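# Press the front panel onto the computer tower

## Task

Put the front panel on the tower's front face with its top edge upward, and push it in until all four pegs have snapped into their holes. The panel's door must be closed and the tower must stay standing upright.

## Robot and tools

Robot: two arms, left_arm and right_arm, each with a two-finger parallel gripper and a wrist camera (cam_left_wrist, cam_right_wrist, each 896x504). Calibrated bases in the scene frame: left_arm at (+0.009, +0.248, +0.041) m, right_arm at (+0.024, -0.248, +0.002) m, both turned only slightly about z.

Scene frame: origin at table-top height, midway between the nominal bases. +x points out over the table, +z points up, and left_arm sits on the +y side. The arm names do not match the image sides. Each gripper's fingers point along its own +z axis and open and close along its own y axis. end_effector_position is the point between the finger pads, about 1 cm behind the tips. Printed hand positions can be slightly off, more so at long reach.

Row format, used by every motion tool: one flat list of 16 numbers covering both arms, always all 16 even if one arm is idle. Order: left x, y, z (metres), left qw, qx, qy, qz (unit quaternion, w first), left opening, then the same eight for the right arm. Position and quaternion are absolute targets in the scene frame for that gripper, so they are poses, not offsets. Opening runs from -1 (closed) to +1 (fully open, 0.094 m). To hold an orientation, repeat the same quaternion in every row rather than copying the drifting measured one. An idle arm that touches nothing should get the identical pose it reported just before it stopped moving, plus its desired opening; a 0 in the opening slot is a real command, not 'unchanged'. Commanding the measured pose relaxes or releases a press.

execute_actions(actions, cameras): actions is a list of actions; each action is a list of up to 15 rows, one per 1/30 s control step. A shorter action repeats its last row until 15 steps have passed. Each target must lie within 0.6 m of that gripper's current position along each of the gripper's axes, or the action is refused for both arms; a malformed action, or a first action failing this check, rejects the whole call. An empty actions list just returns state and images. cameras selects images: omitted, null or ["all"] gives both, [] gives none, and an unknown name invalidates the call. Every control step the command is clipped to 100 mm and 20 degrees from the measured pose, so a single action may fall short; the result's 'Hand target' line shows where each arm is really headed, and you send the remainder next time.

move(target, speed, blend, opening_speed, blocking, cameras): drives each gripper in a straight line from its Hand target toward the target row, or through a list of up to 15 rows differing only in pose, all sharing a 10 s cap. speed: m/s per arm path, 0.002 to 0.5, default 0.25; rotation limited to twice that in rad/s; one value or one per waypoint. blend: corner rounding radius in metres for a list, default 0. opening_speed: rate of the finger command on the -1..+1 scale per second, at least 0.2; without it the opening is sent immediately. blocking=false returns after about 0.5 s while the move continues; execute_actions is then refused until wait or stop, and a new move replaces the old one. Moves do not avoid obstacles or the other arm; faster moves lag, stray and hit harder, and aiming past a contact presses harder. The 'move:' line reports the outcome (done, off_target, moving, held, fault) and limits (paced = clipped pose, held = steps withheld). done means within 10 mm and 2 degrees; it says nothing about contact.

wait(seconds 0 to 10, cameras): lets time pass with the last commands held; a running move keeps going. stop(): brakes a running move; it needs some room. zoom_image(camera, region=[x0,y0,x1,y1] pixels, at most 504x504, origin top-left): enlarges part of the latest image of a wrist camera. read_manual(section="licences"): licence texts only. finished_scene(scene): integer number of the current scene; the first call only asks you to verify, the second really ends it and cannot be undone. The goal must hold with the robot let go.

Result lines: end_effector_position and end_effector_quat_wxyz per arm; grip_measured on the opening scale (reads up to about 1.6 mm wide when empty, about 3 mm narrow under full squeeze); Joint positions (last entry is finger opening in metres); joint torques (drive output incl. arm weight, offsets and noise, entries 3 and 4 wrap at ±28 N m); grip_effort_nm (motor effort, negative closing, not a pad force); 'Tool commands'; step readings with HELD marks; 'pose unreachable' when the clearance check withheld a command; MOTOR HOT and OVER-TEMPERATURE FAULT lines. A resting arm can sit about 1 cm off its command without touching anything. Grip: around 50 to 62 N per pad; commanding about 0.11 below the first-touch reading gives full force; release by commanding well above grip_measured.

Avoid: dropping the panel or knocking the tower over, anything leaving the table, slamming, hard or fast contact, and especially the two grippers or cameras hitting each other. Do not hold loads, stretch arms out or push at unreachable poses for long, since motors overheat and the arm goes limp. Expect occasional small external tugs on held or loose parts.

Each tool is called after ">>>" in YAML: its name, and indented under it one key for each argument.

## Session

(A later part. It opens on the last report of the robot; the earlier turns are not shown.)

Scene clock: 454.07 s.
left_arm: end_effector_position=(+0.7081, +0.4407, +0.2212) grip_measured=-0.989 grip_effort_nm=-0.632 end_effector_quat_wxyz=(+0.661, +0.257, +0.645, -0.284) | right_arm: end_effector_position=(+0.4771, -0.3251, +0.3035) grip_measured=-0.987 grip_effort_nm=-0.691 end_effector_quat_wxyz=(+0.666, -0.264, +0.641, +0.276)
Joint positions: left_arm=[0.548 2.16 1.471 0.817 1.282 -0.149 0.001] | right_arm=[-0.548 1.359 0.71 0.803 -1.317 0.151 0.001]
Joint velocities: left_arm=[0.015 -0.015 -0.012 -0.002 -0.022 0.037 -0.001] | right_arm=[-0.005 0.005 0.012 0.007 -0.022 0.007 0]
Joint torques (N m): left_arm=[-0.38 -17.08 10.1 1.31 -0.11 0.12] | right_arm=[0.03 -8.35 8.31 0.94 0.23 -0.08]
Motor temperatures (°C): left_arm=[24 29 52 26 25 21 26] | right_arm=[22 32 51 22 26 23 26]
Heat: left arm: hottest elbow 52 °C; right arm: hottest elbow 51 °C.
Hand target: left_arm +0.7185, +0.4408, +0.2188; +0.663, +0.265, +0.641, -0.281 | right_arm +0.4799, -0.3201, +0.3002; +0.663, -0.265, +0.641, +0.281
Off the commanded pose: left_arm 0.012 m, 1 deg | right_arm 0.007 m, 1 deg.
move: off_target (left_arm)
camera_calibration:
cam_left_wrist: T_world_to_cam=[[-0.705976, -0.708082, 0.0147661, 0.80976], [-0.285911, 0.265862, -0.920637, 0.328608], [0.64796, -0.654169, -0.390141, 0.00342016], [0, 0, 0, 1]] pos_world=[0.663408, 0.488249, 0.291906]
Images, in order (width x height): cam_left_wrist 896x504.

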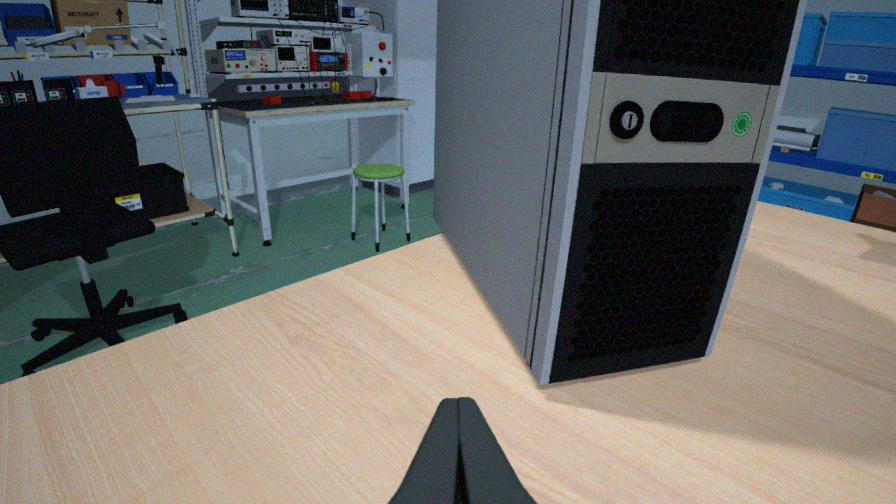

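>>> wait:
  seconds: 0

>>> zoom_image:
  camera: "cam_left_wrist"
  region: [500, 280, 600, 390]

>>> zoom_image:
  camera: "cam_left_wrist"
  region: [540, 0, 640, 120]

Scene clock: 466.43 s.
left_arm: end_effector_position=(+0.7081, +0.4407, +0.2212) grip_measured=-0.989 grip_effort_nm=-0.637 end_effector_quat_wxyz=(+0.661, +0.257, +0.645, -0.284) | right_arm: end_effector_position=(+0.4772, -0.3249, +0.3035) grip_measured=-0.987 grip_effort_nm=-0.691 end_effector_quat_wxyz=(+0.666, -0.264, +0.641, +0.276)
Joint positions: left_arm=[0.548 2.16 1.471 0.817 1.282 -0.148 0.001] | right_arm=[-0.548 1.359 0.71 0.803 -1.317 0.151 0.001]
Joint velocities: left_arm=[-0.015 0.005 -0.002 0.002 0.022 0.081 0] | right_arm=[0.005 -0.015 -0.007 -0.002 -0.007 -0.007 0.001]
Joint torques (N m): left_arm=[-0.44 -16.97 10.13 1.43 -0.11 0.12] | right_arm=[0.15 -9.47 8.24 0.95 0.28 -0.08]
Motor temperatures (°C): left_arm=[24 30 51 26 25 21 26] | right_arm=[22 32 50 22 26 23 26]
Heat: left arm: hottest elbow 51 °C; right arm: hottest elbow 50 °C.
Hand target: left_arm +0.7185, +0.4408, +0.2187; +0.663, +0.265, +0.641, -0.281 | right_arm +0.4799, -0.3199, +0.3002; +0.663, -0.265, +0.641, +0.281
Tool commands: left_gripper/opening=-1.0 right_gripper/opening=-1.0
Off the commanded pose: left_arm 0.012 m, 1 deg | right_arm 0.007 m, 1 deg.
camera_calibration:
cam_left_wrist: T_world_to_cam=[[-0.705959, -0.708107, 0.0143694, 0.809853], [-0.285731, 0.266183, -0.9206, 0.328288], [0.648058, -0.654012, -0.390242, 0.00328432], [0, 0, 0, 1]] pos_world=[0.663397, 0.488226, 0.291867]
cam_right_wrist: T_world_to_cam=[[0.693344, -0.720549, -0.00911161, -0.563607], [-0.286075, -0.263625, -0.921229, 0.36991], [0.661388, 0.641335, -0.388914, 0.0978546], [0, 0, 0, 1]] pos_world=[0.431876, -0.371347, 0.373693]

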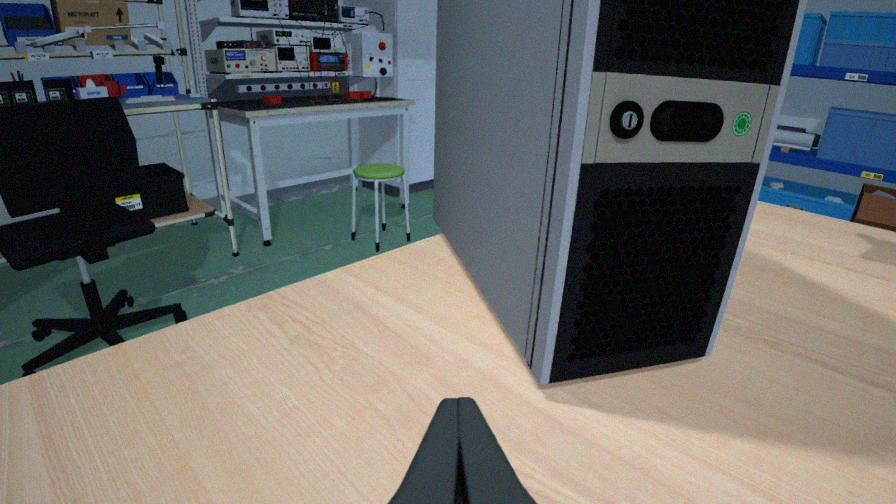

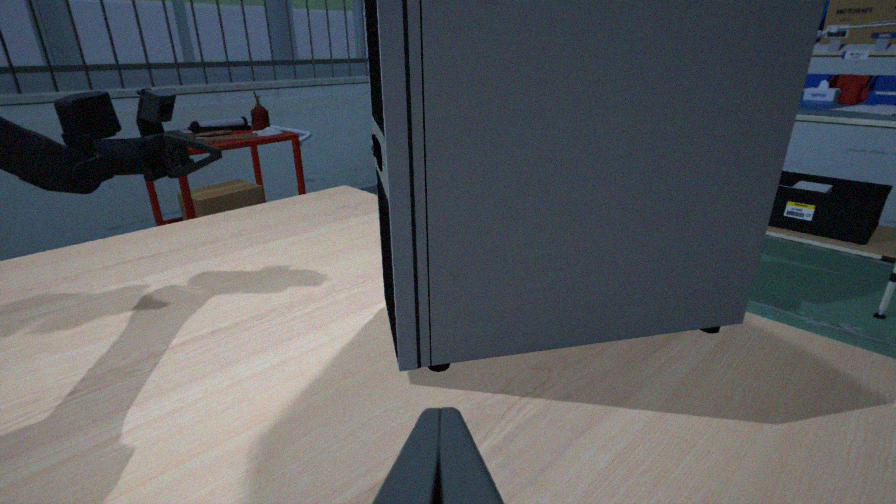

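Scaled by 4.582 from the camera's 896x504 image, which has a finer 1280x720 frame.

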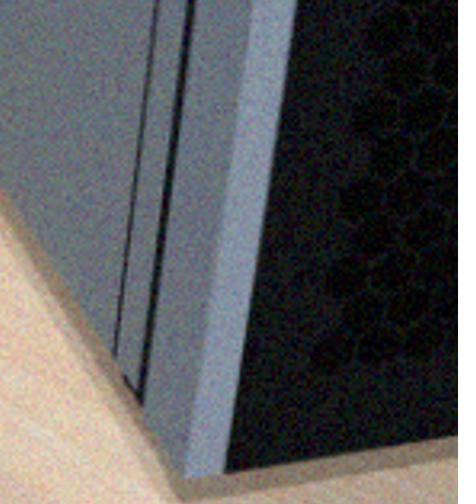

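Scaled by 4.200 from the camera's 896x504 image, which has a finer 1280x720 frame.

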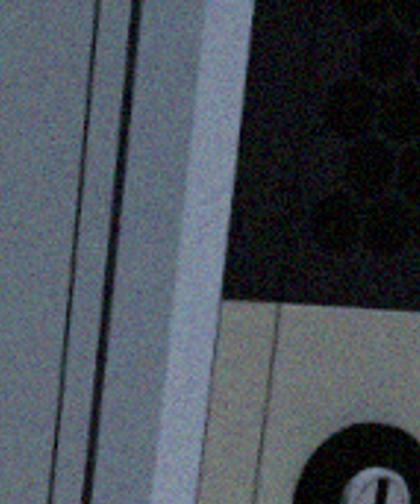

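>>> finished_scene:
  scene: 2

This call ended nothing. Check each condition of the task against the scene as it is now, look again where you are not sure, and mend what is not met. Then call finished_scene again.

>>> finished_scene:
  scene: 2

The scene is finished: the task was done.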